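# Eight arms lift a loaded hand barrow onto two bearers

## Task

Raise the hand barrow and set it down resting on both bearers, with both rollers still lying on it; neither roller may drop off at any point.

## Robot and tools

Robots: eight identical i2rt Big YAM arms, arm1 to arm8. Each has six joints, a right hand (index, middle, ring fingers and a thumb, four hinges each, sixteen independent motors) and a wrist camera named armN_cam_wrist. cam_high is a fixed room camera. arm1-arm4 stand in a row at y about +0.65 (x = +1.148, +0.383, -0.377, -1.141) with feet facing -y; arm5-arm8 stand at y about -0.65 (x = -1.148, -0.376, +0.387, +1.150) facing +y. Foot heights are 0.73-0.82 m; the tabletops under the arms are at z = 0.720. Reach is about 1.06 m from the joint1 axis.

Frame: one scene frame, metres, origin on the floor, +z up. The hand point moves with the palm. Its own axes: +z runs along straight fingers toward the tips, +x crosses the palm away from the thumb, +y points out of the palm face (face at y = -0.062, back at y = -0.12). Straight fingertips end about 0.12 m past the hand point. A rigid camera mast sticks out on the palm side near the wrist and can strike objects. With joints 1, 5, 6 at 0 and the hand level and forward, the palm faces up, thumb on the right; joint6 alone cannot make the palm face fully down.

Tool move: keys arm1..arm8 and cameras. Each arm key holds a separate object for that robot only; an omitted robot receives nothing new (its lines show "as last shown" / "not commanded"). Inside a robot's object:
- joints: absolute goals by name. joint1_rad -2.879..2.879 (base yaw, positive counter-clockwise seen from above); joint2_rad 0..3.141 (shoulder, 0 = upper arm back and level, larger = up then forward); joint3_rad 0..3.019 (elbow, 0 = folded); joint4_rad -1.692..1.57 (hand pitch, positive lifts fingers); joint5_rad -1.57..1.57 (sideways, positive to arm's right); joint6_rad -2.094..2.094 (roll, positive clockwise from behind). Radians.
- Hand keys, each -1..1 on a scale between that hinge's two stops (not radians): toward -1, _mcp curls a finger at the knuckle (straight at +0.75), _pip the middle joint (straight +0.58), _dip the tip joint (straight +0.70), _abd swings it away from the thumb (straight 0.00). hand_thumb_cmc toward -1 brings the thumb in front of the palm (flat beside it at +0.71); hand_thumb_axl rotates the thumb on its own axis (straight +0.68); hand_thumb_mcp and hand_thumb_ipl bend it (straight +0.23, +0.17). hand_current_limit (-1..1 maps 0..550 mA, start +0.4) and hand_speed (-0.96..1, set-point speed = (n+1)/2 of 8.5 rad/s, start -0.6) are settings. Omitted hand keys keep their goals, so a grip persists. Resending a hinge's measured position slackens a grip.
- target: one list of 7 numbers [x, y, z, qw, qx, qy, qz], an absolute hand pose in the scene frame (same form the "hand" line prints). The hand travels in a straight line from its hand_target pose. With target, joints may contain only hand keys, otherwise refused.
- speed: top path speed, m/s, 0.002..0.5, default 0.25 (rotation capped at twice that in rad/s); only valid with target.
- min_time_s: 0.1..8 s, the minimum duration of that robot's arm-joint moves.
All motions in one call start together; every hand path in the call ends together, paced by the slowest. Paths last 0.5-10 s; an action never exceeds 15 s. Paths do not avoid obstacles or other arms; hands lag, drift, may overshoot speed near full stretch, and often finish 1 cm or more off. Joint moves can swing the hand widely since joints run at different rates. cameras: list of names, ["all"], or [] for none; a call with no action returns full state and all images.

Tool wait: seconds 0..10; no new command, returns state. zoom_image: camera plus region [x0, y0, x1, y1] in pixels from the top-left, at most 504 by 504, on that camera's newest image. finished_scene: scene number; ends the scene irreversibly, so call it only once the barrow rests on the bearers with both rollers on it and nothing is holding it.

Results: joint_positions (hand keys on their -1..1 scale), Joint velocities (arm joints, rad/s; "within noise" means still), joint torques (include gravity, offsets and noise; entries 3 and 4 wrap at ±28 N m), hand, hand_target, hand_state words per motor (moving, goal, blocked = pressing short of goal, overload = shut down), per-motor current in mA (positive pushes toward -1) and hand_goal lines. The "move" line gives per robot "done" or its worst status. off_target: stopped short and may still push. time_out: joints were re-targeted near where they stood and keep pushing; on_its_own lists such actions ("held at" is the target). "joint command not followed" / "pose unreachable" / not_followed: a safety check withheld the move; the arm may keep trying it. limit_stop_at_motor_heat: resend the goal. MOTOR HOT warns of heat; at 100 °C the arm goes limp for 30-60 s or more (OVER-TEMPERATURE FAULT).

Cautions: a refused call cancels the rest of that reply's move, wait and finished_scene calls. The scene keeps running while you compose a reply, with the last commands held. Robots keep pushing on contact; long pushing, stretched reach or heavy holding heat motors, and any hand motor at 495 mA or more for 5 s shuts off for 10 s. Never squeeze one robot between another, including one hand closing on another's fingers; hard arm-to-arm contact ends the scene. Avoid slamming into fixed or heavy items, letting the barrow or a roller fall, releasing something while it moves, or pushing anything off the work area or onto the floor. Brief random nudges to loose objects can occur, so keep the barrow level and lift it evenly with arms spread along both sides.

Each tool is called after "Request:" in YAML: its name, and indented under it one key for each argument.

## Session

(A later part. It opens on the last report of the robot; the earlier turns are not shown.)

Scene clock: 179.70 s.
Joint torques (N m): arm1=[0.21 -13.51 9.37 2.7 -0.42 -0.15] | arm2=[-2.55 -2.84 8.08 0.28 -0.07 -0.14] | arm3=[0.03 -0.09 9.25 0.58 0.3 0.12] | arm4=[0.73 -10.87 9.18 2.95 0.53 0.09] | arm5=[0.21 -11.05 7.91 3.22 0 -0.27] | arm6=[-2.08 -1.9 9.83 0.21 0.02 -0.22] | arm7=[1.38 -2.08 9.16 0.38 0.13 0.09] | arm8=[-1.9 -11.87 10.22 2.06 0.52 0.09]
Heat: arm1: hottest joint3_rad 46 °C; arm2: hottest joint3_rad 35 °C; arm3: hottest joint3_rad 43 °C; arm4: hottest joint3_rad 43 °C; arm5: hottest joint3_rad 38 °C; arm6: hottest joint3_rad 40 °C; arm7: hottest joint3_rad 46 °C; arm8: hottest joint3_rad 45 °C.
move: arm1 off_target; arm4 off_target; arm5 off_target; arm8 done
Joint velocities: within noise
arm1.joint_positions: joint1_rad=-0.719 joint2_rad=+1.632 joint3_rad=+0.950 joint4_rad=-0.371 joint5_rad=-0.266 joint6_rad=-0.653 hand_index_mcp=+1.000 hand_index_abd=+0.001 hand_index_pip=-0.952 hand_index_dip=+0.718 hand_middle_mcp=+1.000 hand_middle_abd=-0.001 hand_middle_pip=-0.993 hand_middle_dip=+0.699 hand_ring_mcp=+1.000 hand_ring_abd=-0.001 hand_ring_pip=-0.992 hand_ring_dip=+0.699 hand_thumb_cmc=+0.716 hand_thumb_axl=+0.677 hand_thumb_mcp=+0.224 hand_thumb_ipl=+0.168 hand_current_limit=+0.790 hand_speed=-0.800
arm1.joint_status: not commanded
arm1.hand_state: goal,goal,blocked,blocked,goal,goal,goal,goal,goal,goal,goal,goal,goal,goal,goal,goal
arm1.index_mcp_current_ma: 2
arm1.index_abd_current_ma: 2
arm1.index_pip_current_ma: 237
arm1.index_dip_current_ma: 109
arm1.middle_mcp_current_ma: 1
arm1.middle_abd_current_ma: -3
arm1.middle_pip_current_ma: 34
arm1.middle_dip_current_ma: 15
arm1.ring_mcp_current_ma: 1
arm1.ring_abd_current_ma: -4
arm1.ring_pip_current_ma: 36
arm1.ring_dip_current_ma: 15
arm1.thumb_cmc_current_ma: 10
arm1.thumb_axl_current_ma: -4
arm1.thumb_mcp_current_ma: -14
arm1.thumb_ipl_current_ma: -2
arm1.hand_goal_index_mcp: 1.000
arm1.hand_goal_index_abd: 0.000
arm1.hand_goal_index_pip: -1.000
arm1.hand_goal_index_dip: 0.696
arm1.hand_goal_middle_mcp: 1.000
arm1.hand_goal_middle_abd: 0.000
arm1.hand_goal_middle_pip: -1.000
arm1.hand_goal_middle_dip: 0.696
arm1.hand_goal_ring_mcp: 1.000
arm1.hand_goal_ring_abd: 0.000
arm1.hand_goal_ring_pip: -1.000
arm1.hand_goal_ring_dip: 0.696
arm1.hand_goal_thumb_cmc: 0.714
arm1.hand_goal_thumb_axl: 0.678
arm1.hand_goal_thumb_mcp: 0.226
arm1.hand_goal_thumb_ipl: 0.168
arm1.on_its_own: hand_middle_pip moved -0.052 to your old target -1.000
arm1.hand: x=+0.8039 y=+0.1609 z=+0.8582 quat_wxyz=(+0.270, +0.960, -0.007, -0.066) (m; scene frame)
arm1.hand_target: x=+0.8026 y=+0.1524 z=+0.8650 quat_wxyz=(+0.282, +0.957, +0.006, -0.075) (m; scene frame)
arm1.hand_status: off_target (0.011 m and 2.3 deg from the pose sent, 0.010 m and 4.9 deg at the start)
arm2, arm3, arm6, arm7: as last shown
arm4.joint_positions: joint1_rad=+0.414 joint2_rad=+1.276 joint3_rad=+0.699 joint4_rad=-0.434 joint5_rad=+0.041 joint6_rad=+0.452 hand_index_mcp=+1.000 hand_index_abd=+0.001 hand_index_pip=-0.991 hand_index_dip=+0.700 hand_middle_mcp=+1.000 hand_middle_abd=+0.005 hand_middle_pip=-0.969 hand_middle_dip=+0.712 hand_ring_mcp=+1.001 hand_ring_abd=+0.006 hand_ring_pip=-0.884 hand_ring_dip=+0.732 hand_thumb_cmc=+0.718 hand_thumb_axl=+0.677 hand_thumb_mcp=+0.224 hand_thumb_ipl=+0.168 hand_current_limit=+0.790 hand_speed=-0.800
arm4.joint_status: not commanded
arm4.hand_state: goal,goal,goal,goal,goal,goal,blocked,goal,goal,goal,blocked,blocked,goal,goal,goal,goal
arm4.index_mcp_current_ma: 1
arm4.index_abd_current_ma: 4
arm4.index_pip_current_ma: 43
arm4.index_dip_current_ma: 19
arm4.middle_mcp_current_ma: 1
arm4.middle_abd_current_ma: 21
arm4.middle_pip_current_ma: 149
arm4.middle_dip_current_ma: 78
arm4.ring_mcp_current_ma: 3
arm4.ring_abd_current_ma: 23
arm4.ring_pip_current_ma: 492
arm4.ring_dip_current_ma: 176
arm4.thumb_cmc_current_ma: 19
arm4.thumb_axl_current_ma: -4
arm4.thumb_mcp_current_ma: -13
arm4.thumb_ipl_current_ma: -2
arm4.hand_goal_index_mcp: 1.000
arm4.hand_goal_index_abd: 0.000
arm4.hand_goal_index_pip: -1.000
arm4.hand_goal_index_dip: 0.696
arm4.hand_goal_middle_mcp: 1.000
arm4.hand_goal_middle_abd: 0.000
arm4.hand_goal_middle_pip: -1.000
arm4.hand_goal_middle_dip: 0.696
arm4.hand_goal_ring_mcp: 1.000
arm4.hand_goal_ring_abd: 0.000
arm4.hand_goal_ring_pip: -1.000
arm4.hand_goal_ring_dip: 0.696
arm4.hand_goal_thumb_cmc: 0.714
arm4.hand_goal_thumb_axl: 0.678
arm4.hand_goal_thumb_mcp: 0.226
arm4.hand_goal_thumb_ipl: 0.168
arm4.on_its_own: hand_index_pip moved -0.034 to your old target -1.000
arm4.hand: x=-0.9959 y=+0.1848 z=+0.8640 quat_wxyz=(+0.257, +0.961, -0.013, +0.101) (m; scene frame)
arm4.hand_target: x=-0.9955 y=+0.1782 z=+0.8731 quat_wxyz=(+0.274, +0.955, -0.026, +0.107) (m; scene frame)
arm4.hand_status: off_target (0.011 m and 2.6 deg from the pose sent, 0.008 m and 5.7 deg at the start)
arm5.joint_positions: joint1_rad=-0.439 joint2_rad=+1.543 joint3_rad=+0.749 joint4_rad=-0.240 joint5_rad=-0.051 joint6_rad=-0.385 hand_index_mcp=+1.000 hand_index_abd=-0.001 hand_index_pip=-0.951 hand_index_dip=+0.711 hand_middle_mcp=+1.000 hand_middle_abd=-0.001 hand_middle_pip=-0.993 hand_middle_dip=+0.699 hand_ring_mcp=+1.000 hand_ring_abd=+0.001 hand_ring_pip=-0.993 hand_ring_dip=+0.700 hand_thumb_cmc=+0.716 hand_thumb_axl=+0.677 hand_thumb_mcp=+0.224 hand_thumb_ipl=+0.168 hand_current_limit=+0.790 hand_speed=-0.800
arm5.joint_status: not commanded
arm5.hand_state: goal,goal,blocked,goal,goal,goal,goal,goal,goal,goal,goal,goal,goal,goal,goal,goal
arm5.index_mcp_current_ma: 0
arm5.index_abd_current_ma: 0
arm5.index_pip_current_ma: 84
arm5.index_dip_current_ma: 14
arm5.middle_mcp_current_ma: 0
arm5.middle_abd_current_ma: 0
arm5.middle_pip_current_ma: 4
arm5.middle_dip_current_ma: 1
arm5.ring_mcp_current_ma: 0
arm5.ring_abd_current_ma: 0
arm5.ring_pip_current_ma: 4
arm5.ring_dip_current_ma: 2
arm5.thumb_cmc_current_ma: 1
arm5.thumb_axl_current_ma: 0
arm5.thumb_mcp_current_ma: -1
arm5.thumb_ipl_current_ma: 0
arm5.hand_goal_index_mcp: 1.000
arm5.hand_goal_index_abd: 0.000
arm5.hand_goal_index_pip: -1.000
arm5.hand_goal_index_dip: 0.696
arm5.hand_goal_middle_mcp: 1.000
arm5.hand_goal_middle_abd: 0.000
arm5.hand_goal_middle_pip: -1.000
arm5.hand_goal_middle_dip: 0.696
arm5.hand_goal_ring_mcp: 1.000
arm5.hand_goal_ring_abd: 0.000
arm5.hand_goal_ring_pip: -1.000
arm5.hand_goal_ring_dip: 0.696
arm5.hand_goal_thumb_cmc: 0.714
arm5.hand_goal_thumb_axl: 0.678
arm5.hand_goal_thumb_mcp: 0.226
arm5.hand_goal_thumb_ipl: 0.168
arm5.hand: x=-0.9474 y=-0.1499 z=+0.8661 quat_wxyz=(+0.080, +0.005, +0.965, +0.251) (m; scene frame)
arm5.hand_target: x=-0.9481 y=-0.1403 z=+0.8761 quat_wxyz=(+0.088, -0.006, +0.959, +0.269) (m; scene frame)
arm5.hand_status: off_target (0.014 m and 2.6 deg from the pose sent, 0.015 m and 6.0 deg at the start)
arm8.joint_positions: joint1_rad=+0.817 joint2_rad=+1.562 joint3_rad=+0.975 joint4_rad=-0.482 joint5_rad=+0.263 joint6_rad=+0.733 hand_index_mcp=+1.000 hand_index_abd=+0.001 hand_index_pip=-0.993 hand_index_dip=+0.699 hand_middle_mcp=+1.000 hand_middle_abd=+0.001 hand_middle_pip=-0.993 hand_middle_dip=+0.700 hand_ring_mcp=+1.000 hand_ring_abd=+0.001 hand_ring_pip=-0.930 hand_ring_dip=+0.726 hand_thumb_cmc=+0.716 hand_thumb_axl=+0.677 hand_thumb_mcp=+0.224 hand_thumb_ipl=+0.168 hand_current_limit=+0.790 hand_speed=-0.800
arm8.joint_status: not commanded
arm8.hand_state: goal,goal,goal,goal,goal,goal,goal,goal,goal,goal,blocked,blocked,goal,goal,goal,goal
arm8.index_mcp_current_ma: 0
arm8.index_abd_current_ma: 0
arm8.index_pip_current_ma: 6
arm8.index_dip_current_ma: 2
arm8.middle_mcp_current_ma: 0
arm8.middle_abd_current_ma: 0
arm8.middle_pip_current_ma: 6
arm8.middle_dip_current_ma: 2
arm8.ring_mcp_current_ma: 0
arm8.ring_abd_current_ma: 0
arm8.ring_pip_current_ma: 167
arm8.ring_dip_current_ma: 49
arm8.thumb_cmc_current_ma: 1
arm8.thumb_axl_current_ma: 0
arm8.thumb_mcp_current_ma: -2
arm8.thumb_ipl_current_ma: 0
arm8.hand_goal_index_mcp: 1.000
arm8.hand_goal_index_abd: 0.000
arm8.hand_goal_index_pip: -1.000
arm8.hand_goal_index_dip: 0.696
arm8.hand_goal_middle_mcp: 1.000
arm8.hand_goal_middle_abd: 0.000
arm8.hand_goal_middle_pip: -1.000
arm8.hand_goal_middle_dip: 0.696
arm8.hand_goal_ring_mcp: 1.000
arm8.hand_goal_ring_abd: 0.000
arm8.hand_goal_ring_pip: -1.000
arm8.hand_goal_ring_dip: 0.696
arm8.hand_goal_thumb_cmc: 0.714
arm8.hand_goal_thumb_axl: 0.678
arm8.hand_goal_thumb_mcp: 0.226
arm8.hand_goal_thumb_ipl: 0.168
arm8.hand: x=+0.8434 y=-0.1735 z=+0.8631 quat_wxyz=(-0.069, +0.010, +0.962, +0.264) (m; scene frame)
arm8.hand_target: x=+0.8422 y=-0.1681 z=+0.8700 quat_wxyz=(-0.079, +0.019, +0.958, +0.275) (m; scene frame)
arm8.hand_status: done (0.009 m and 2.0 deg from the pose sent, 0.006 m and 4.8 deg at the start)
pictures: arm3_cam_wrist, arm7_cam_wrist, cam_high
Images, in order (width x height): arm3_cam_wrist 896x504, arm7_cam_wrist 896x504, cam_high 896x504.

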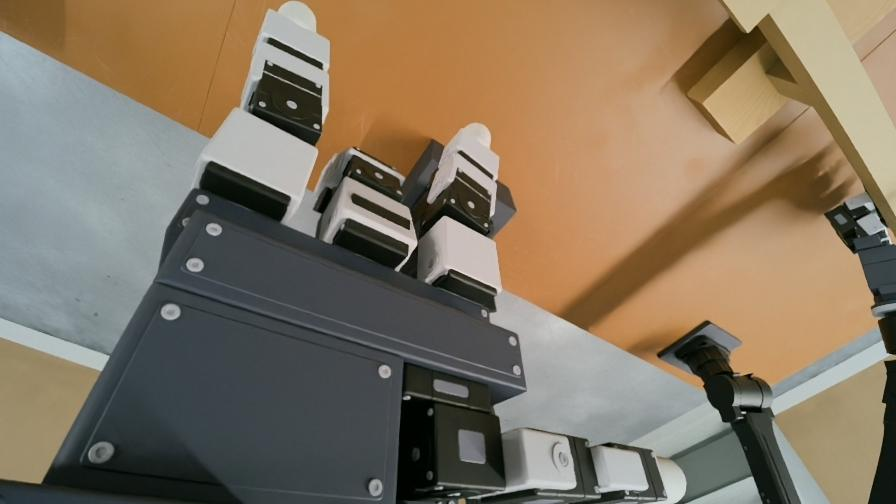

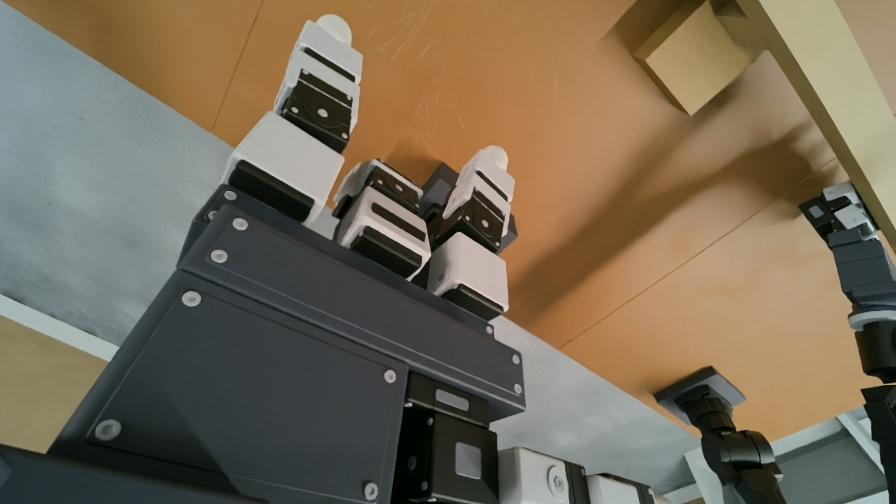

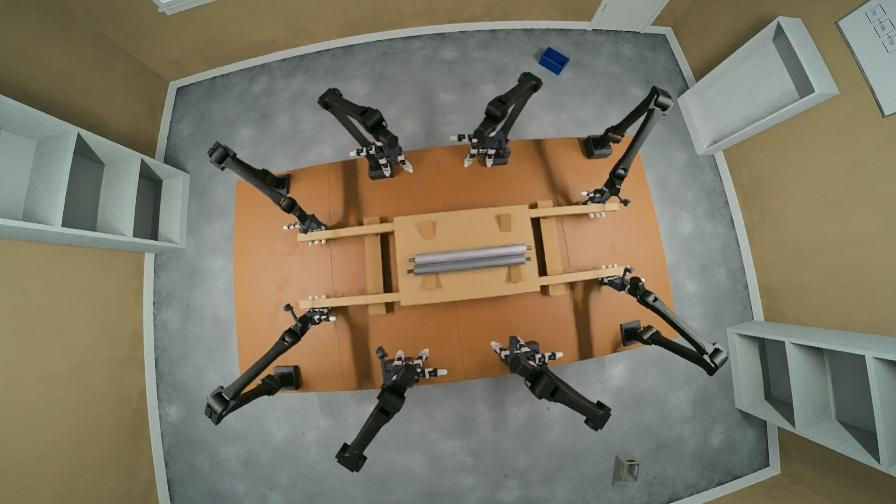

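Request:
move:
  arm1: {"target": [0.8035, 0.1560, 0.8380, 0.270, 0.960, -0.007, -0.066], "speed": 0.04}
  arm8: {"target": [0.8432, -0.1700, 0.8420, -0.069, 0.010, 0.962, 0.264], "speed": 0.04}
  arm4: {"target": [-0.9957, 0.1810, 0.8400, 0.257, 0.961, -0.013, 0.101], "speed": 0.04}
  arm5: {"target": [-0.9476, -0.1440, 0.8450, 0.080, 0.005, 0.965, 0.251], "speed": 0.04}
  cameras: ["cam_high", "arm1_cam_wrist", "arm4_cam_wrist"]

Scene clock: 181.93 s.
Joint torques (N m): arm1=[0.38 -12.69 8.42 2.35 -0.14 0.1] | arm2=[-2.73 -2.84 8.09 0.31 -0.07 -0.15] | arm3=[0.03 -0.15 9.31 0.46 0.26 0.1] | arm4=[0.26 -9.23 8.12 2.58 0.07 -0.18] | arm5=[0.32 -10.29 6.93 2.45 0.14 -0.05] | arm6=[-2.08 -1.9 9.84 0.23 0.02 -0.22] | arm7=[1.32 -2.02 9.17 0.39 0.13 0.09] | arm8=[-1.96 -10.29 9.52 1.87 0.3 -0.09]
Heat: arm1: hottest joint3_rad 46 °C; arm2: hottest joint3_rad 35 °C; arm3: hottest joint3_rad 43 °C; arm4: hottest joint3_rad 43 °C; arm5: hottest joint3_rad 38 °C; arm6: hottest joint3_rad 40 °C; arm7: hottest joint3_rad 46 °C; arm8: hottest joint3_rad 45 °C.
move: arm1 done; arm4 done; arm5 done; arm8 done
Joint velocities: within noise
arm1.joint_positions: joint1_rad=-0.719 joint2_rad=+1.660 joint3_rad=+0.939 joint4_rad=-0.331 joint5_rad=-0.263 joint6_rad=-0.653 hand_index_mcp=+1.000 hand_index_abd=+0.001 hand_index_pip=-0.992 hand_index_dip=+0.700 hand_middle_mcp=+1.000 hand_middle_abd=-0.001 hand_middle_pip=-0.993 hand_middle_dip=+0.699 hand_ring_mcp=+1.000 hand_ring_abd=-0.001 hand_ring_pip=-0.992 hand_ring_dip=+0.699 hand_thumb_cmc=+0.716 hand_thumb_axl=+0.677 hand_thumb_mcp=+0.224 hand_thumb_ipl=+0.168 hand_current_limit=+0.790 hand_speed=-0.800
arm1.joint_status: not commanded
arm1.hand_state: goal,goal,goal,goal,goal,goal,goal,goal,goal,goal,goal,goal,goal,goal,goal,goal
arm1.index_mcp_current_ma: 1
arm1.index_abd_current_ma: 2
arm1.index_pip_current_ma: 37
arm1.index_dip_current_ma: 18
arm1.middle_mcp_current_ma: 1
arm1.middle_abd_current_ma: -3
arm1.middle_pip_current_ma: 34
arm1.middle_dip_current_ma: 15
arm1.ring_mcp_current_ma: 1
arm1.ring_abd_current_ma: -4
arm1.ring_pip_current_ma: 36
arm1.ring_dip_current_ma: 15
arm1.thumb_cmc_current_ma: 11
arm1.thumb_axl_current_ma: -4
arm1.thumb_mcp_current_ma: -14
arm1.thumb_ipl_current_ma: -2
arm1.hand_goal_index_mcp: 1.000
arm1.hand_goal_index_abd: 0.000
arm1.hand_goal_index_pip: -1.000
arm1.hand_goal_index_dip: 0.696
arm1.hand_goal_middle_mcp: 1.000
arm1.hand_goal_middle_abd: 0.000
arm1.hand_goal_middle_pip: -1.000
arm1.hand_goal_middle_dip: 0.696
arm1.hand_goal_ring_mcp: 1.000
arm1.hand_goal_ring_abd: 0.000
arm1.hand_goal_ring_pip: -1.000
arm1.hand_goal_ring_dip: 0.696
arm1.hand_goal_thumb_cmc: 0.714
arm1.hand_goal_thumb_axl: 0.678
arm1.hand_goal_thumb_mcp: 0.226
arm1.hand_goal_thumb_ipl: 0.168
arm1.hand: x=+0.8031 y=+0.1606 z=+0.8438 quat_wxyz=(+0.270, +0.961, -0.007, -0.067) (m; scene frame)
arm1.hand_target: x=+0.8036 y=+0.1561 z=+0.8382 quat_wxyz=(+0.270, +0.961, -0.007, -0.066) (m; scene frame)
arm1.hand_status: done (0.007 m and 0.1 deg from the pose sent, 0.021 m and 0.1 deg at the start)
arm2.joint_positions: joint1_rad=-0.722 joint2_rad=+0.806 joint3_rad=+1.102 joint4_rad=-1.670 joint5_rad=-0.014 joint6_rad=-0.686 hand_index_mcp=+0.752 hand_index_abd=+0.195 hand_index_pip=+0.576 hand_index_dip=+0.696 hand_middle_mcp=+0.995 hand_middle_abd=+0.000 hand_middle_pip=+0.996 hand_middle_dip=+0.997 hand_ring_mcp=+0.753 hand_ring_abd=-0.195 hand_ring_pip=+0.577 hand_ring_dip=+0.696 hand_thumb_cmc=+0.715 hand_thumb_axl=+0.677 hand_thumb_mcp=+0.223 hand_thumb_ipl=+0.168 hand_current_limit=+0.600 hand_speed=-0.850
arm2.joint_status: not commanded
arm2.hand_state: goal,goal,goal,goal,goal,goal,goal,goal,goal,goal,goal,goal,goal,goal,goal,goal
arm2.index_mcp_current_ma: 0
arm2.index_abd_current_ma: -1
arm2.index_pip_current_ma: 0
arm2.index_dip_current_ma: 0
arm2.middle_mcp_current_ma: -1
arm2.middle_abd_current_ma: 0
arm2.middle_pip_current_ma: -1
arm2.middle_dip_current_ma: 0
arm2.ring_mcp_current_ma: 0
arm2.ring_abd_current_ma: 1
arm2.ring_pip_current_ma: 0
arm2.ring_dip_current_ma: 0
arm2.thumb_cmc_current_ma: 0
arm2.thumb_axl_current_ma: 0
arm2.thumb_mcp_current_ma: 0
arm2.thumb_ipl_current_ma: 0
arm2.hand_goal_index_mcp: 0.754
arm2.hand_goal_index_abd: 0.200
arm2.hand_goal_index_pip: 0.576
arm2.hand_goal_index_dip: 0.696
arm2.hand_goal_middle_mcp: 1.000
arm2.hand_goal_middle_abd: 0.000
arm2.hand_goal_middle_pip: 1.000
arm2.hand_goal_middle_dip: 1.000
arm2.hand_goal_ring_mcp: 0.754
arm2.hand_goal_ring_abd: -0.200
arm2.hand_goal_ring_pip: 0.576
arm2.hand_goal_ring_dip: 0.696
arm2.hand_goal_thumb_cmc: 0.714
arm2.hand_goal_thumb_axl: 0.678
arm2.hand_goal_thumb_mcp: 0.226
arm2.hand_goal_thumb_ipl: 0.168
arm2.hand: x=+0.2180 y=+0.3949 z=+1.1557 quat_wxyz=(+0.080, +0.995, -0.005, -0.055) (m; scene frame)
arm2.hand_target: x=+0.2180 y=+0.3995 z=+1.1593 quat_wxyz=(+0.082, +0.995, -0.006, -0.058) (m; scene frame)
arm2.hand_status: not commanded
arm3: as last shown
arm4.joint_positions: joint1_rad=+0.414 joint2_rad=+1.311 joint3_rad=+0.675 joint4_rad=-0.371 joint5_rad=+0.040 joint6_rad=+0.452 hand_index_mcp=+1.000 hand_index_abd=+0.001 hand_index_pip=-0.991 hand_index_dip=+0.700 hand_middle_mcp=+1.000 hand_middle_abd=+0.004 hand_middle_pip=-0.993 hand_middle_dip=+0.700 hand_ring_mcp=+1.000 hand_ring_abd=+0.003 hand_ring_pip=-0.992 hand_ring_dip=+0.699 hand_thumb_cmc=+0.718 hand_thumb_axl=+0.677 hand_thumb_mcp=+0.224 hand_thumb_ipl=+0.168 hand_current_limit=+0.790 hand_speed=-0.800
arm4.joint_status: not commanded
arm4.hand_state: goal,goal,goal,goal,goal,goal,goal,goal,goal,goal,goal,goal,goal,goal,goal,goal
arm4.index_mcp_current_ma: 1
arm4.index_abd_current_ma: 4
arm4.index_pip_current_ma: 43
arm4.index_dip_current_ma: 19
arm4.middle_mcp_current_ma: 1
arm4.middle_abd_current_ma: 15
arm4.middle_pip_current_ma: 35
arm4.middle_dip_current_ma: 17
arm4.ring_mcp_current_ma: 1
arm4.ring_abd_current_ma: 14
arm4.ring_pip_current_ma: 39
arm4.ring_dip_current_ma: 16
arm4.thumb_cmc_current_ma: 19
arm4.thumb_axl_current_ma: -4
arm4.thumb_mcp_current_ma: -13
arm4.thumb_ipl_current_ma: -2
arm4.hand_goal_index_mcp: 1.000
arm4.hand_goal_index_abd: 0.000
arm4.hand_goal_index_pip: -1.000
arm4.hand_goal_index_dip: 0.696
arm4.hand_goal_middle_mcp: 1.000
arm4.hand_goal_middle_abd: 0.000
arm4.hand_goal_middle_pip: -1.000
arm4.hand_goal_middle_dip: 0.696
arm4.hand_goal_ring_mcp: 1.000
arm4.hand_goal_ring_abd: 0.000
arm4.hand_goal_ring_pip: -1.000
arm4.hand_goal_ring_dip: 0.696
arm4.hand_goal_thumb_cmc: 0.714
arm4.hand_goal_thumb_axl: 0.678
arm4.hand_goal_thumb_mcp: 0.226
arm4.hand_goal_thumb_ipl: 0.168
arm4.hand: x=-0.9952 y=+0.1836 z=+0.8477 quat_wxyz=(+0.259, +0.960, -0.013, +0.102) (m; scene frame)
arm4.hand_target: x=-0.9958 y=+0.1813 z=+0.8400 quat_wxyz=(+0.257, +0.961, -0.013, +0.101) (m; scene frame)
arm4.hand_status: done (0.008 m and 0.2 deg from the pose sent, 0.024 m and 0.1 deg at the start)
arm5.joint_positions: joint1_rad=-0.439 joint2_rad=+1.591 joint3_rad=+0.746 joint4_rad=-0.192 joint5_rad=-0.048 joint6_rad=-0.385 hand_index_mcp=+1.000 hand_index_abd=-0.001 hand_index_pip=-0.992 hand_index_dip=+0.699 hand_middle_mcp=+1.000 hand_middle_abd=-0.001 hand_middle_pip=-0.993 hand_middle_dip=+0.699 hand_ring_mcp=+1.000 hand_ring_abd=+0.001 hand_ring_pip=-0.993 hand_ring_dip=+0.700 hand_thumb_cmc=+0.716 hand_thumb_axl=+0.677 hand_thumb_mcp=+0.224 hand_thumb_ipl=+0.168 hand_current_limit=+0.790 hand_speed=-0.800
arm5.joint_status: not commanded
arm5.hand_state: goal,goal,goal,goal,goal,goal,goal,goal,goal,goal,goal,goal,goal,goal,goal,goal
arm5.index_mcp_current_ma: 0
arm5.index_abd_current_ma: 0
arm5.index_pip_current_ma: 5
arm5.index_dip_current_ma: 1
arm5.middle_mcp_current_ma: 0
arm5.middle_abd_current_ma: 0
arm5.middle_pip_current_ma: 4
arm5.middle_dip_current_ma: 1
arm5.ring_mcp_current_ma: 0
arm5.ring_abd_current_ma: 0
arm5.ring_pip_current_ma: 4
arm5.ring_dip_current_ma: 2
arm5.thumb_cmc_current_ma: 1
arm5.thumb_axl_current_ma: 0
arm5.thumb_mcp_current_ma: -1
arm5.thumb_ipl_current_ma: 0
arm5.hand_goal_index_mcp: 1.000
arm5.hand_goal_index_abd: 0.000
arm5.hand_goal_index_pip: -1.000
arm5.hand_goal_index_dip: 0.696
arm5.hand_goal_middle_mcp: 1.000
arm5.hand_goal_middle_abd: 0.000
arm5.hand_goal_middle_pip: -1.000
arm5.hand_goal_middle_dip: 0.696
arm5.hand_goal_ring_mcp: 1.000
arm5.hand_goal_ring_abd: 0.000
arm5.hand_goal_ring_pip: -1.000
arm5.hand_goal_ring_dip: 0.696
arm5.hand_goal_thumb_cmc: 0.714
arm5.hand_goal_thumb_axl: 0.678
arm5.hand_goal_thumb_mcp: 0.226
arm5.hand_goal_thumb_ipl: 0.168
arm5.hand: x=-0.9455 y=-0.1468 z=+0.8493 quat_wxyz=(+0.080, +0.005, +0.965, +0.250) (m; scene frame)
arm5.hand_target: x=-0.9476 y=-0.1441 z=+0.8449 quat_wxyz=(+0.080, +0.005, +0.965, +0.251) (m; scene frame)
arm5.hand_status: done (0.006 m and 0.1 deg from the pose sent, 0.022 m and 0.1 deg at the start)
arm6.joint_positions: joint1_rad=-0.768 joint2_rad=+0.851 joint3_rad=+1.177 joint4_rad=-1.682 joint5_rad=-0.022 joint6_rad=-0.745 hand_index_mcp=+0.752 hand_index_abd=+0.195 hand_index_pip=+0.575 hand_index_dip=+0.697 hand_middle_mcp=+0.995 hand_middle_abd=+0.000 hand_middle_pip=+0.996 hand_middle_dip=+0.997 hand_ring_mcp=+0.754 hand_ring_abd=-0.196 hand_ring_pip=+0.578 hand_ring_dip=+0.697 hand_thumb_cmc=+0.715 hand_thumb_axl=+0.677 hand_thumb_mcp=+0.223 hand_thumb_ipl=+0.168 hand_current_limit=+0.600 hand_speed=-0.850
arm6.joint_status: not commanded
arm6.hand_state: goal,goal,goal,goal,goal,goal,goal,goal,goal,goal,goal,goal,goal,goal,goal,goal
arm6.index_mcp_current_ma: -1
arm6.index_abd_current_ma: -3
arm6.index_pip_current_ma: 0
arm6.index_dip_current_ma: 1
arm6.middle_mcp_current_ma: -4
arm6.middle_abd_current_ma: 0
arm6.middle_pip_current_ma: -3
arm6.middle_dip_current_ma: -2
arm6.ring_mcp_current_ma: 0
arm6.ring_abd_current_ma: 3
arm6.ring_pip_current_ma: 1
arm6.ring_dip_current_ma: 0
arm6.thumb_cmc_current_ma: 1
arm6.thumb_axl_current_ma: 0
arm6.thumb_mcp_current_ma: -3
arm6.thumb_ipl_current_ma: 0
arm6.hand_goal_index_mcp: 0.754
arm6.hand_goal_index_abd: 0.200
arm6.hand_goal_index_pip: 0.576
arm6.hand_goal_index_dip: 0.696
arm6.hand_goal_middle_mcp: 1.000
arm6.hand_goal_middle_abd: 0.000
arm6.hand_goal_middle_pip: 1.000
arm6.hand_goal_middle_dip: 1.000
arm6.hand_goal_ring_mcp: 0.754
arm6.hand_goal_ring_abd: -0.200
arm6.hand_goal_ring_pip: 0.576
arm6.hand_goal_ring_dip: 0.696
arm6.hand_goal_thumb_cmc: 0.714
arm6.hand_goal_thumb_axl: 0.678
arm6.hand_goal_thumb_mcp: 0.226
arm6.hand_goal_thumb_ipl: 0.168
arm6.hand: x=-0.1924 y=-0.3961 z=+1.1184 quat_wxyz=(+0.066, +0.006, +0.994, +0.085) (m; scene frame)
arm6.hand_target: x=-0.1938 y=-0.3996 z=+1.1194 quat_wxyz=(+0.066, +0.006, +0.994, +0.085) (m; scene frame)
arm6.hand_status: not commanded
arm7.joint_positions: joint1_rad=+0.735 joint2_rad=+0.810 joint3_rad=+1.155 joint4_rad=-1.672 joint5_rad=+0.035 joint6_rad=+0.758 hand_index_mcp=+0.753 hand_index_abd=+0.196 hand_index_pip=+0.578 hand_index_dip=+0.699 hand_middle_mcp=+0.995 hand_middle_abd=+0.000 hand_middle_pip=+0.996 hand_middle_dip=+0.997 hand_ring_mcp=+0.753 hand_ring_abd=-0.195 hand_ring_pip=+0.578 hand_ring_dip=+0.699 hand_thumb_cmc=+0.715 hand_thumb_axl=+0.677 hand_thumb_mcp=+0.223 hand_thumb_ipl=+0.168 hand_current_limit=+0.600 hand_speed=-0.850
arm7.joint_status: not commanded
arm7.hand_state: goal,goal,goal,goal,goal,goal,goal,goal,goal,goal,goal,goal,goal,goal,goal,goal
arm7.index_mcp_current_ma: 0
arm7.index_abd_current_ma: 0
arm7.index_pip_current_ma: 0
arm7.index_dip_current_ma: 0
arm7.middle_mcp_current_ma: -1
arm7.middle_abd_current_ma: 0
arm7.middle_pip_current_ma: -1
arm7.middle_dip_current_ma: -1
arm7.ring_mcp_current_ma: 0
arm7.ring_abd_current_ma: 1
arm7.ring_pip_current_ma: 0
arm7.ring_dip_current_ma: 0
arm7.thumb_cmc_current_ma: 0
arm7.thumb_axl_current_ma: 0
arm7.thumb_mcp_current_ma: -1
arm7.thumb_ipl_current_ma: 0
arm7.hand_goal_index_mcp: 0.754
arm7.hand_goal_index_abd: 0.200
arm7.hand_goal_index_pip: 0.576
arm7.hand_goal_index_dip: 0.696
arm7.hand_goal_middle_mcp: 1.000
arm7.hand_goal_middle_abd: 0.000
arm7.hand_goal_middle_pip: 1.000
arm7.hand_goal_middle_dip: 1.000
arm7.hand_goal_ring_mcp: 0.754
arm7.hand_goal_ring_abd: -0.200
arm7.hand_goal_ring_pip: 0.576
arm7.hand_goal_ring_dip: 0.696
arm7.hand_goal_thumb_cmc: 0.714
arm7.hand_goal_thumb_axl: 0.678
arm7.hand_goal_thumb_mcp: 0.226
arm7.hand_goal_thumb_ipl: 0.168
arm7.hand: x=+0.2628 y=-0.3946 z=+1.1385 quat_wxyz=(-0.064, +0.017, +0.993, +0.103) (m; scene frame)
arm7.hand_target: x=+0.2629 y=-0.3994 z=+1.1393 quat_wxyz=(-0.064, +0.016, +0.993, +0.102) (m; scene frame)
arm7.hand_status: not commanded
arm8.joint_positions: joint1_rad=+0.817 joint2_rad=+1.582 joint3_rad=+0.958 joint4_rad=-0.440 joint5_rad=+0.264 joint6_rad=+0.733 hand_index_mcp=+1.000 hand_index_abd=+0.001 hand_index_pip=-0.993 hand_index_dip=+0.699 hand_middle_mcp=+1.000 hand_middle_abd=+0.001 hand_middle_pip=-0.993 hand_middle_dip=+0.700 hand_ring_mcp=+1.000 hand_ring_abd=+0.001 hand_ring_pip=-0.992 hand_ring_dip=+0.700 hand_thumb_cmc=+0.716 hand_thumb_axl=+0.677 hand_thumb_mcp=+0.224 hand_thumb_ipl=+0.168 hand_current_limit=+0.790 hand_speed=-0.800
arm8.joint_status: not commanded
arm8.hand_state: goal,goal,goal,goal,goal,goal,goal,goal,goal,goal,goal,goal,goal,goal,goal,goal
arm8.index_mcp_current_ma: 0
arm8.index_abd_current_ma: 0
arm8.index_pip_current_ma: 6
arm8.index_dip_current_ma: 2
arm8.middle_mcp_current_ma: 0
arm8.middle_abd_current_ma: 0
arm8.middle_pip_current_ma: 6
arm8.middle_dip_current_ma: 2
arm8.ring_mcp_current_ma: 0
arm8.ring_abd_current_ma: 0
arm8.ring_pip_current_ma: 7
arm8.ring_dip_current_ma: 2
arm8.thumb_cmc_current_ma: 1
arm8.thumb_axl_current_ma: 0
arm8.thumb_mcp_current_ma: -2
arm8.thumb_ipl_current_ma: 0
arm8.hand_goal_index_mcp: 1.000
arm8.hand_goal_index_abd: 0.000
arm8.hand_goal_index_pip: -1.000
arm8.hand_goal_index_dip: 0.696
arm8.hand_goal_middle_mcp: 1.000
arm8.hand_goal_middle_abd: 0.000
arm8.hand_goal_middle_pip: -1.000
arm8.hand_goal_middle_dip: 0.696
arm8.hand_goal_ring_mcp: 1.000
arm8.hand_goal_ring_abd: 0.000
arm8.hand_goal_ring_pip: -1.000
arm8.hand_goal_ring_dip: 0.696
arm8.hand_goal_thumb_cmc: 0.714
arm8.hand_goal_thumb_axl: 0.678
arm8.hand_goal_thumb_mcp: 0.226
arm8.hand_goal_thumb_ipl: 0.168
arm8.hand: x=+0.8435 y=-0.1734 z=+0.8503 quat_wxyz=(-0.070, +0.010, +0.962, +0.265) (m; scene frame)
arm8.hand_target: x=+0.8434 y=-0.1702 z=+0.8421 quat_wxyz=(-0.069, +0.010, +0.962, +0.264) (m; scene frame)
arm8.hand_status: done (0.009 m and 0.2 deg from the pose sent, 0.021 m and 0.1 deg at the start)
pictures: arm1_cam_wrist, arm4_cam_wrist, cam_high
Images, in order (width x height): arm1_cam_wrist 896x504, arm4_cam_wrist 896x504, cam_high 896x504.

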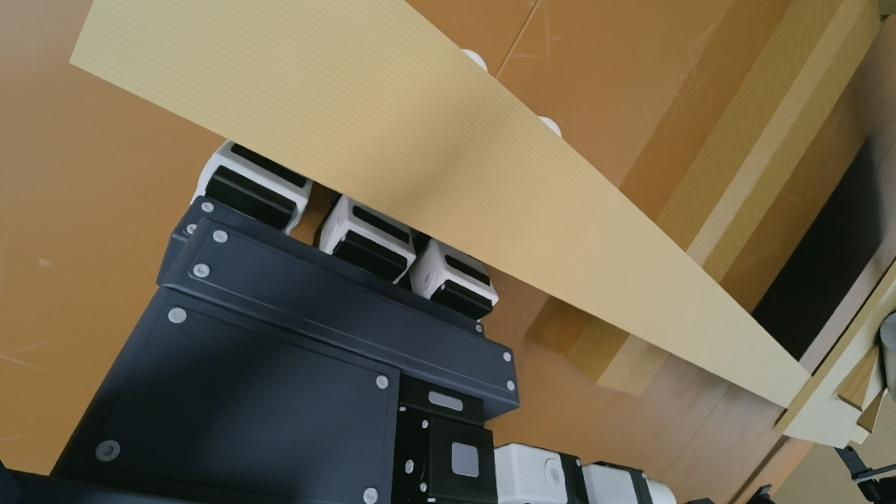

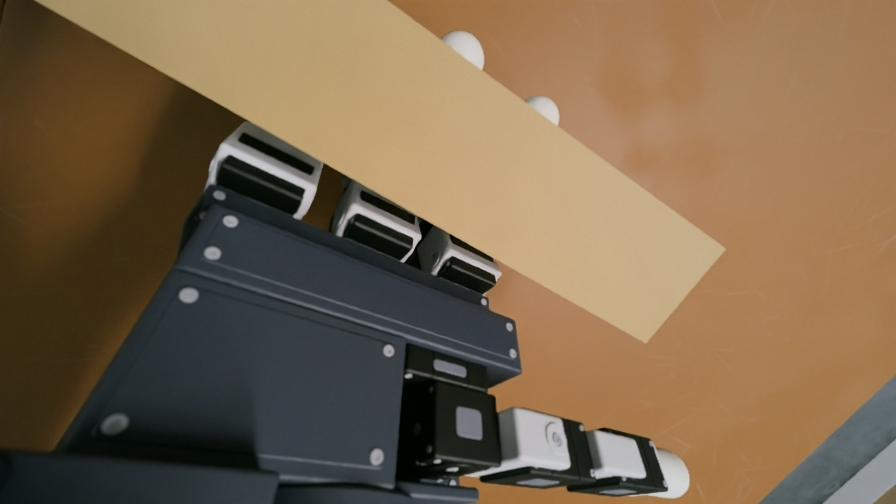

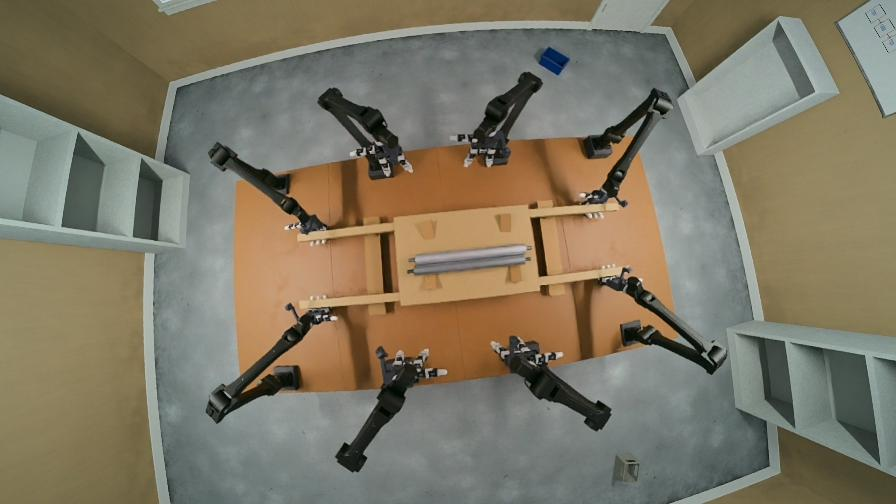

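Request:
move:
  arm1: {"joints": {"hand_index_pip": -0.5, "hand_middle_pip": -0.5, "hand_ring_pip": -0.5}}
  arm8: {"joints": {"hand_index_pip": -0.5, "hand_middle_pip": -0.5, "hand_ring_pip": -0.5}}
  arm4: {"joints": {"hand_index_pip": -0.5, "hand_middle_pip": -0.5, "hand_ring_pip": -0.5}}
  arm5: {"joints": {"hand_index_pip": -0.5, "hand_middle_pip": -0.5, "hand_ring_pip": -0.5}}
  cameras: ["cam_high", "arm1_cam_wrist", "arm8_cam_wrist", "arm4_cam_wrist", "arm5_cam_wrist"]

Scene clock: 184.97 s.
Joint torques (N m): arm1=[0.38 -12.75 8.49 2.32 -0.17 0.09] | arm2=[-2.61 -2.96 8.08 0.29 -0.07 -0.15] | arm3=[0.09 -0.38 9.18 0.64 0.26 0.12] | arm4=[0.21 -9.47 8.16 2.52 0.05 -0.18] | arm5=[0.32 -10.4 6.97 2.45 0.14 -0.06] | arm6=[-2.14 -1.9 9.84 0.21 0.02 -0.22] | arm7=[1.38 -2.02 9.14 0.36 0.14 0.09] | arm8=[-1.96 -10.29 9.52 1.91 0.3 -0.08]
Heat: arm1: hottest joint3_rad 45 °C; arm2: hottest joint3_rad 35 °C; arm3: hottest joint3_rad 43 °C; arm4: hottest joint3_rad 42 °C; arm5: hottest joint3_rad 38 °C; arm6: hottest joint3_rad 40 °C; arm7: hottest joint3_rad 46 °C; arm8: hottest joint3_rad 45 °C.
move: arm1 done; arm4 done; arm5 done; arm8 done
Joint velocities: within noise
arm1.joint_positions: joint1_rad=-0.719 joint2_rad=+1.660 joint3_rad=+0.939 joint4_rad=-0.331 joint5_rad=-0.263 joint6_rad=-0.653 hand_index_mcp=+1.000 hand_index_abd=+0.001 hand_index_pip=-0.500 hand_index_dip=+0.700 hand_middle_mcp=+1.000 hand_middle_abd=-0.001 hand_middle_pip=-0.500 hand_middle_dip=+0.699 hand_ring_mcp=+1.000 hand_ring_abd=-0.001 hand_ring_pip=-0.500 hand_ring_dip=+0.699 hand_thumb_cmc=+0.716 hand_thumb_axl=+0.677 hand_thumb_mcp=+0.224 hand_thumb_ipl=+0.168 hand_current_limit=+0.790 hand_speed=-0.800
arm1.joint_status: all done
arm1.hand_state: goal,goal,goal,goal,goal,goal,goal,goal,goal,goal,goal,goal,goal,goal,goal,goal
arm1.index_mcp_current_ma: 1
arm1.index_abd_current_ma: 2
arm1.index_pip_current_ma: -1
arm1.index_dip_current_ma: 18
arm1.middle_mcp_current_ma: 1
arm1.middle_abd_current_ma: -3
arm1.middle_pip_current_ma: -1
arm1.middle_dip_current_ma: 15
arm1.ring_mcp_current_ma: 1
arm1.ring_abd_current_ma: -4
arm1.ring_pip_current_ma: -1
arm1.ring_dip_current_ma: 15
arm1.thumb_cmc_current_ma: 11
arm1.thumb_axl_current_ma: -4
arm1.thumb_mcp_current_ma: -14
arm1.thumb_ipl_current_ma: -2
arm1.hand_goal_index_mcp: 1.000
arm1.hand_goal_index_abd: 0.000
arm1.hand_goal_index_pip: -0.500
arm1.hand_goal_index_dip: 0.696
arm1.hand_goal_middle_mcp: 1.000
arm1.hand_goal_middle_abd: 0.000
arm1.hand_goal_middle_pip: -0.500
arm1.hand_goal_middle_dip: 0.696
arm1.hand_goal_ring_mcp: 1.000
arm1.hand_goal_ring_abd: 0.000
arm1.hand_goal_ring_pip: -0.500
arm1.hand_goal_ring_dip: 0.696
arm1.hand_goal_thumb_cmc: 0.714
arm1.hand_goal_thumb_axl: 0.678
arm1.hand_goal_thumb_mcp: 0.226
arm1.hand_goal_thumb_ipl: 0.168
arm1.hand: x=+0.8031 y=+0.1606 z=+0.8438 quat_wxyz=(+0.270, +0.961, -0.007, -0.067) (m; scene frame)
arm1.hand_target: x=+0.8036 y=+0.1561 z=+0.8382 quat_wxyz=(+0.270, +0.961, -0.007, -0.066) (m; scene frame)
arm1.hand_status: not commanded
arm2, arm3, arm6, arm7: as last shown
arm4.joint_positions: joint1_rad=+0.414 joint2_rad=+1.311 joint3_rad=+0.675 joint4_rad=-0.371 joint5_rad=+0.040 joint6_rad=+0.452 hand_index_mcp=+1.000 hand_index_abd=+0.001 hand_index_pip=-0.500 hand_index_dip=+0.700 hand_middle_mcp=+1.000 hand_middle_abd=+0.004 hand_middle_pip=-0.500 hand_middle_dip=+0.699 hand_ring_mcp=+1.000 hand_ring_abd=+0.003 hand_ring_pip=-0.500 hand_ring_dip=+0.699 hand_thumb_cmc=+0.718 hand_thumb_axl=+0.677 hand_thumb_mcp=+0.224 hand_thumb_ipl=+0.168 hand_current_limit=+0.790 hand_speed=-0.800
arm4.joint_status: all done
arm4.hand_state: goal,goal,goal,goal,goal,goal,goal,goal,goal,goal,goal,goal,goal,goal,goal,goal
arm4.index_mcp_current_ma: 1
arm4.index_abd_current_ma: 4
arm4.index_pip_current_ma: -2
arm4.index_dip_current_ma: 19
arm4.middle_mcp_current_ma: 1
arm4.middle_abd_current_ma: 15
arm4.middle_pip_current_ma: -1
arm4.middle_dip_current_ma: 17
arm4.ring_mcp_current_ma: 1
arm4.ring_abd_current_ma: 14
arm4.ring_pip_current_ma: -1
arm4.ring_dip_current_ma: 15
arm4.thumb_cmc_current_ma: 19
arm4.thumb_axl_current_ma: -4
arm4.thumb_mcp_current_ma: -13
arm4.thumb_ipl_current_ma: -2
arm4.hand_goal_index_mcp: 1.000
arm4.hand_goal_index_abd: 0.000
arm4.hand_goal_index_pip: -0.500
arm4.hand_goal_index_dip: 0.696
arm4.hand_goal_middle_mcp: 1.000
arm4.hand_goal_middle_abd: 0.000
arm4.hand_goal_middle_pip: -0.500
arm4.hand_goal_middle_dip: 0.696
arm4.hand_goal_ring_mcp: 1.000
arm4.hand_goal_ring_abd: 0.000
arm4.hand_goal_ring_pip: -0.500
arm4.hand_goal_ring_dip: 0.696
arm4.hand_goal_thumb_cmc: 0.714
arm4.hand_goal_thumb_axl: 0.678
arm4.hand_goal_thumb_mcp: 0.226
arm4.hand_goal_thumb_ipl: 0.168
arm4.hand: x=-0.9952 y=+0.1836 z=+0.8477 quat_wxyz=(+0.259, +0.960, -0.013, +0.102) (m; scene frame)
arm4.hand_target: x=-0.9958 y=+0.1813 z=+0.8400 quat_wxyz=(+0.257, +0.961, -0.013, +0.101) (m; scene frame)
arm4.hand_status: not commanded
arm5.joint_positions: joint1_rad=-0.439 joint2_rad=+1.591 joint3_rad=+0.746 joint4_rad=-0.192 joint5_rad=-0.048 joint6_rad=-0.385 hand_index_mcp=+1.000 hand_index_abd=-0.001 hand_index_pip=-0.500 hand_index_dip=+0.699 hand_middle_mcp=+1.000 hand_middle_abd=-0.001 hand_middle_pip=-0.500 hand_middle_dip=+0.699 hand_ring_mcp=+1.000 hand_ring_abd=+0.001 hand_ring_pip=-0.500 hand_ring_dip=+0.700 hand_thumb_cmc=+0.716 hand_thumb_axl=+0.677 hand_thumb_mcp=+0.224 hand_thumb_ipl=+0.168 hand_current_limit=+0.790 hand_speed=-0.800
arm5.joint_status: all done
arm5.hand_state: goal,goal,goal,goal,goal,goal,goal,goal,goal,goal,goal,goal,goal,goal,goal,goal
arm5.index_mcp_current_ma: 0
arm5.index_abd_current_ma: 0
arm5.index_pip_current_ma: 0
arm5.index_dip_current_ma: 1
arm5.middle_mcp_current_ma: 0
arm5.middle_abd_current_ma: 0
arm5.middle_pip_current_ma: 0
arm5.middle_dip_current_ma: 1
arm5.ring_mcp_current_ma: 0
arm5.ring_abd_current_ma: 0
arm5.ring_pip_current_ma: 0
arm5.ring_dip_current_ma: 2
arm5.thumb_cmc_current_ma: 1
arm5.thumb_axl_current_ma: 0
arm5.thumb_mcp_current_ma: -1
arm5.thumb_ipl_current_ma: 0
arm5.hand_goal_index_mcp: 1.000
arm5.hand_goal_index_abd: 0.000
arm5.hand_goal_index_pip: -0.500
arm5.hand_goal_index_dip: 0.696
arm5.hand_goal_middle_mcp: 1.000
arm5.hand_goal_middle_abd: 0.000
arm5.hand_goal_middle_pip: -0.500
arm5.hand_goal_middle_dip: 0.696
arm5.hand_goal_ring_mcp: 1.000
arm5.hand_goal_ring_abd: 0.000
arm5.hand_goal_ring_pip: -0.500
arm5.hand_goal_ring_dip: 0.696
arm5.hand_goal_thumb_cmc: 0.714
arm5.hand_goal_thumb_axl: 0.678
arm5.hand_goal_thumb_mcp: 0.226
arm5.hand_goal_thumb_ipl: 0.168
arm5.hand: x=-0.9455 y=-0.1468 z=+0.8493 quat_wxyz=(+0.080, +0.005, +0.965, +0.250) (m; scene frame)
arm5.hand_target: x=-0.9476 y=-0.1441 z=+0.8449 quat_wxyz=(+0.080, +0.005, +0.965, +0.251) (m; scene frame)
arm5.hand_status: not commanded
arm8.joint_positions: joint1_rad=+0.817 joint2_rad=+1.582 joint3_rad=+0.958 joint4_rad=-0.440 joint5_rad=+0.264 joint6_rad=+0.733 hand_index_mcp=+1.000 hand_index_abd=+0.001 hand_index_pip=-0.500 hand_index_dip=+0.699 hand_middle_mcp=+1.000 hand_middle_abd=+0.001 hand_middle_pip=-0.500 hand_middle_dip=+0.700 hand_ring_mcp=+1.000 hand_ring_abd=+0.001 hand_ring_pip=-0.500 hand_ring_dip=+0.700 hand_thumb_cmc=+0.716 hand_thumb_axl=+0.677 hand_thumb_mcp=+0.224 hand_thumb_ipl=+0.168 hand_current_limit=+0.790 hand_speed=-0.800
arm8.joint_status: all done
arm8.hand_state: goal,goal,goal,goal,goal,goal,goal,goal,goal,goal,goal,goal,goal,goal,goal,goal
arm8.index_mcp_current_ma: 0
arm8.index_abd_current_ma: 0
arm8.index_pip_current_ma: 0
arm8.index_dip_current_ma: 2
arm8.middle_mcp_current_ma: 0
arm8.middle_abd_current_ma: 0
arm8.middle_pip_current_ma: 0
arm8.middle_dip_current_ma: 2
arm8.ring_mcp_current_ma: 0
arm8.ring_abd_current_ma: 0
arm8.ring_pip_current_ma: 0
arm8.ring_dip_current_ma: 2
arm8.thumb_cmc_current_ma: 1
arm8.thumb_axl_current_ma: 0
arm8.thumb_mcp_current_ma: -2
arm8.thumb_ipl_current_ma: 0
arm8.hand_goal_index_mcp: 1.000
arm8.hand_goal_index_abd: 0.000
arm8.hand_goal_index_pip: -0.500
arm8.hand_goal_index_dip: 0.696
arm8.hand_goal_middle_mcp: 1.000
arm8.hand_goal_middle_abd: 0.000
arm8.hand_goal_middle_pip: -0.500
arm8.hand_goal_middle_dip: 0.696
arm8.hand_goal_ring_mcp: 1.000
arm8.hand_goal_ring_abd: 0.000
arm8.hand_goal_ring_pip: -0.500
arm8.hand_goal_ring_dip: 0.696
arm8.hand_goal_thumb_cmc: 0.714
arm8.hand_goal_thumb_axl: 0.678
arm8.hand_goal_thumb_mcp: 0.226
arm8.hand_goal_thumb_ipl: 0.168
arm8.hand: x=+0.8435 y=-0.1734 z=+0.8503 quat_wxyz=(-0.070, +0.010, +0.962, +0.265) (m; scene frame)
arm8.hand_target: x=+0.8434 y=-0.1702 z=+0.8421 quat_wxyz=(-0.069, +0.010, +0.962, +0.264) (m; scene frame)
arm8.hand_status: not commanded
pictures: arm1_cam_wrist, arm4_cam_wrist, arm5_cam_wrist, arm8_cam_wrist, cam_high
Images, in order (width x height): arm1_cam_wrist 896x504, arm4_cam_wrist 896x504, arm5_cam_wrist 896x504, arm8_cam_wrist 896x504, cam_high 896x504.

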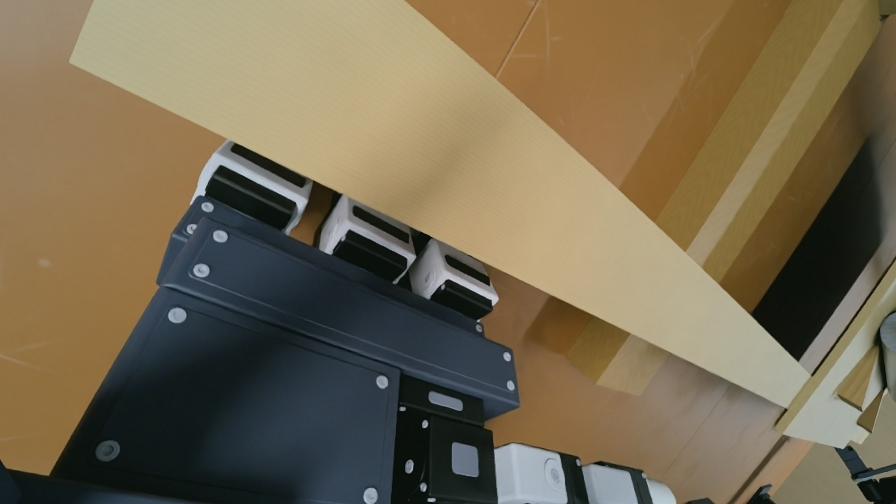

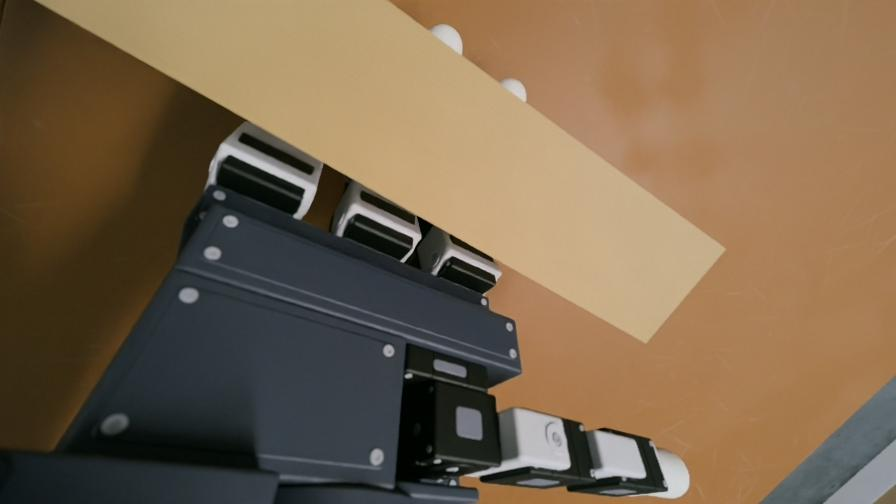

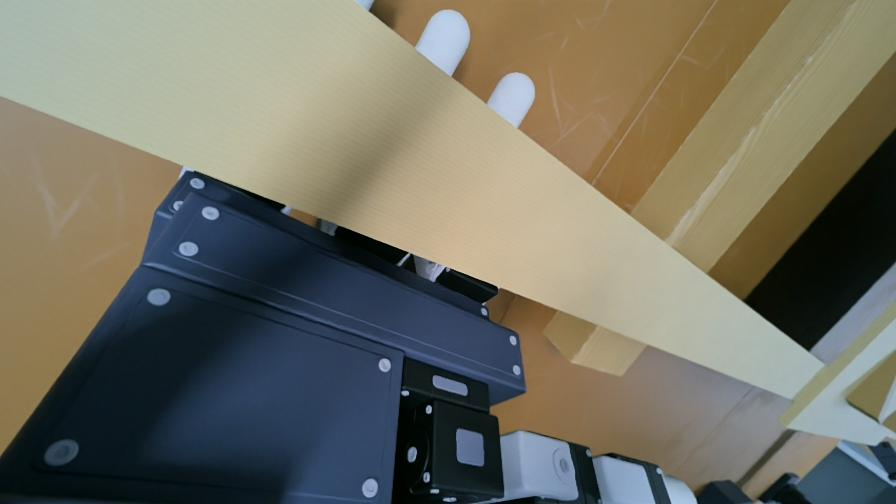

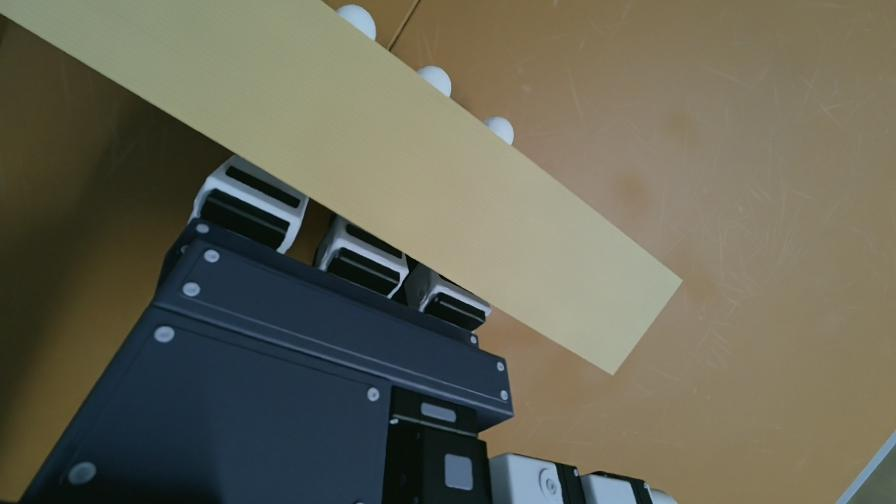

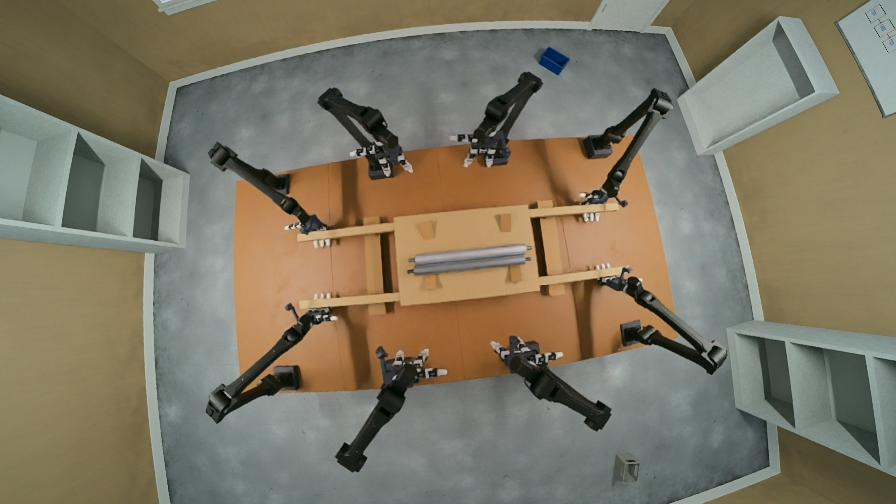

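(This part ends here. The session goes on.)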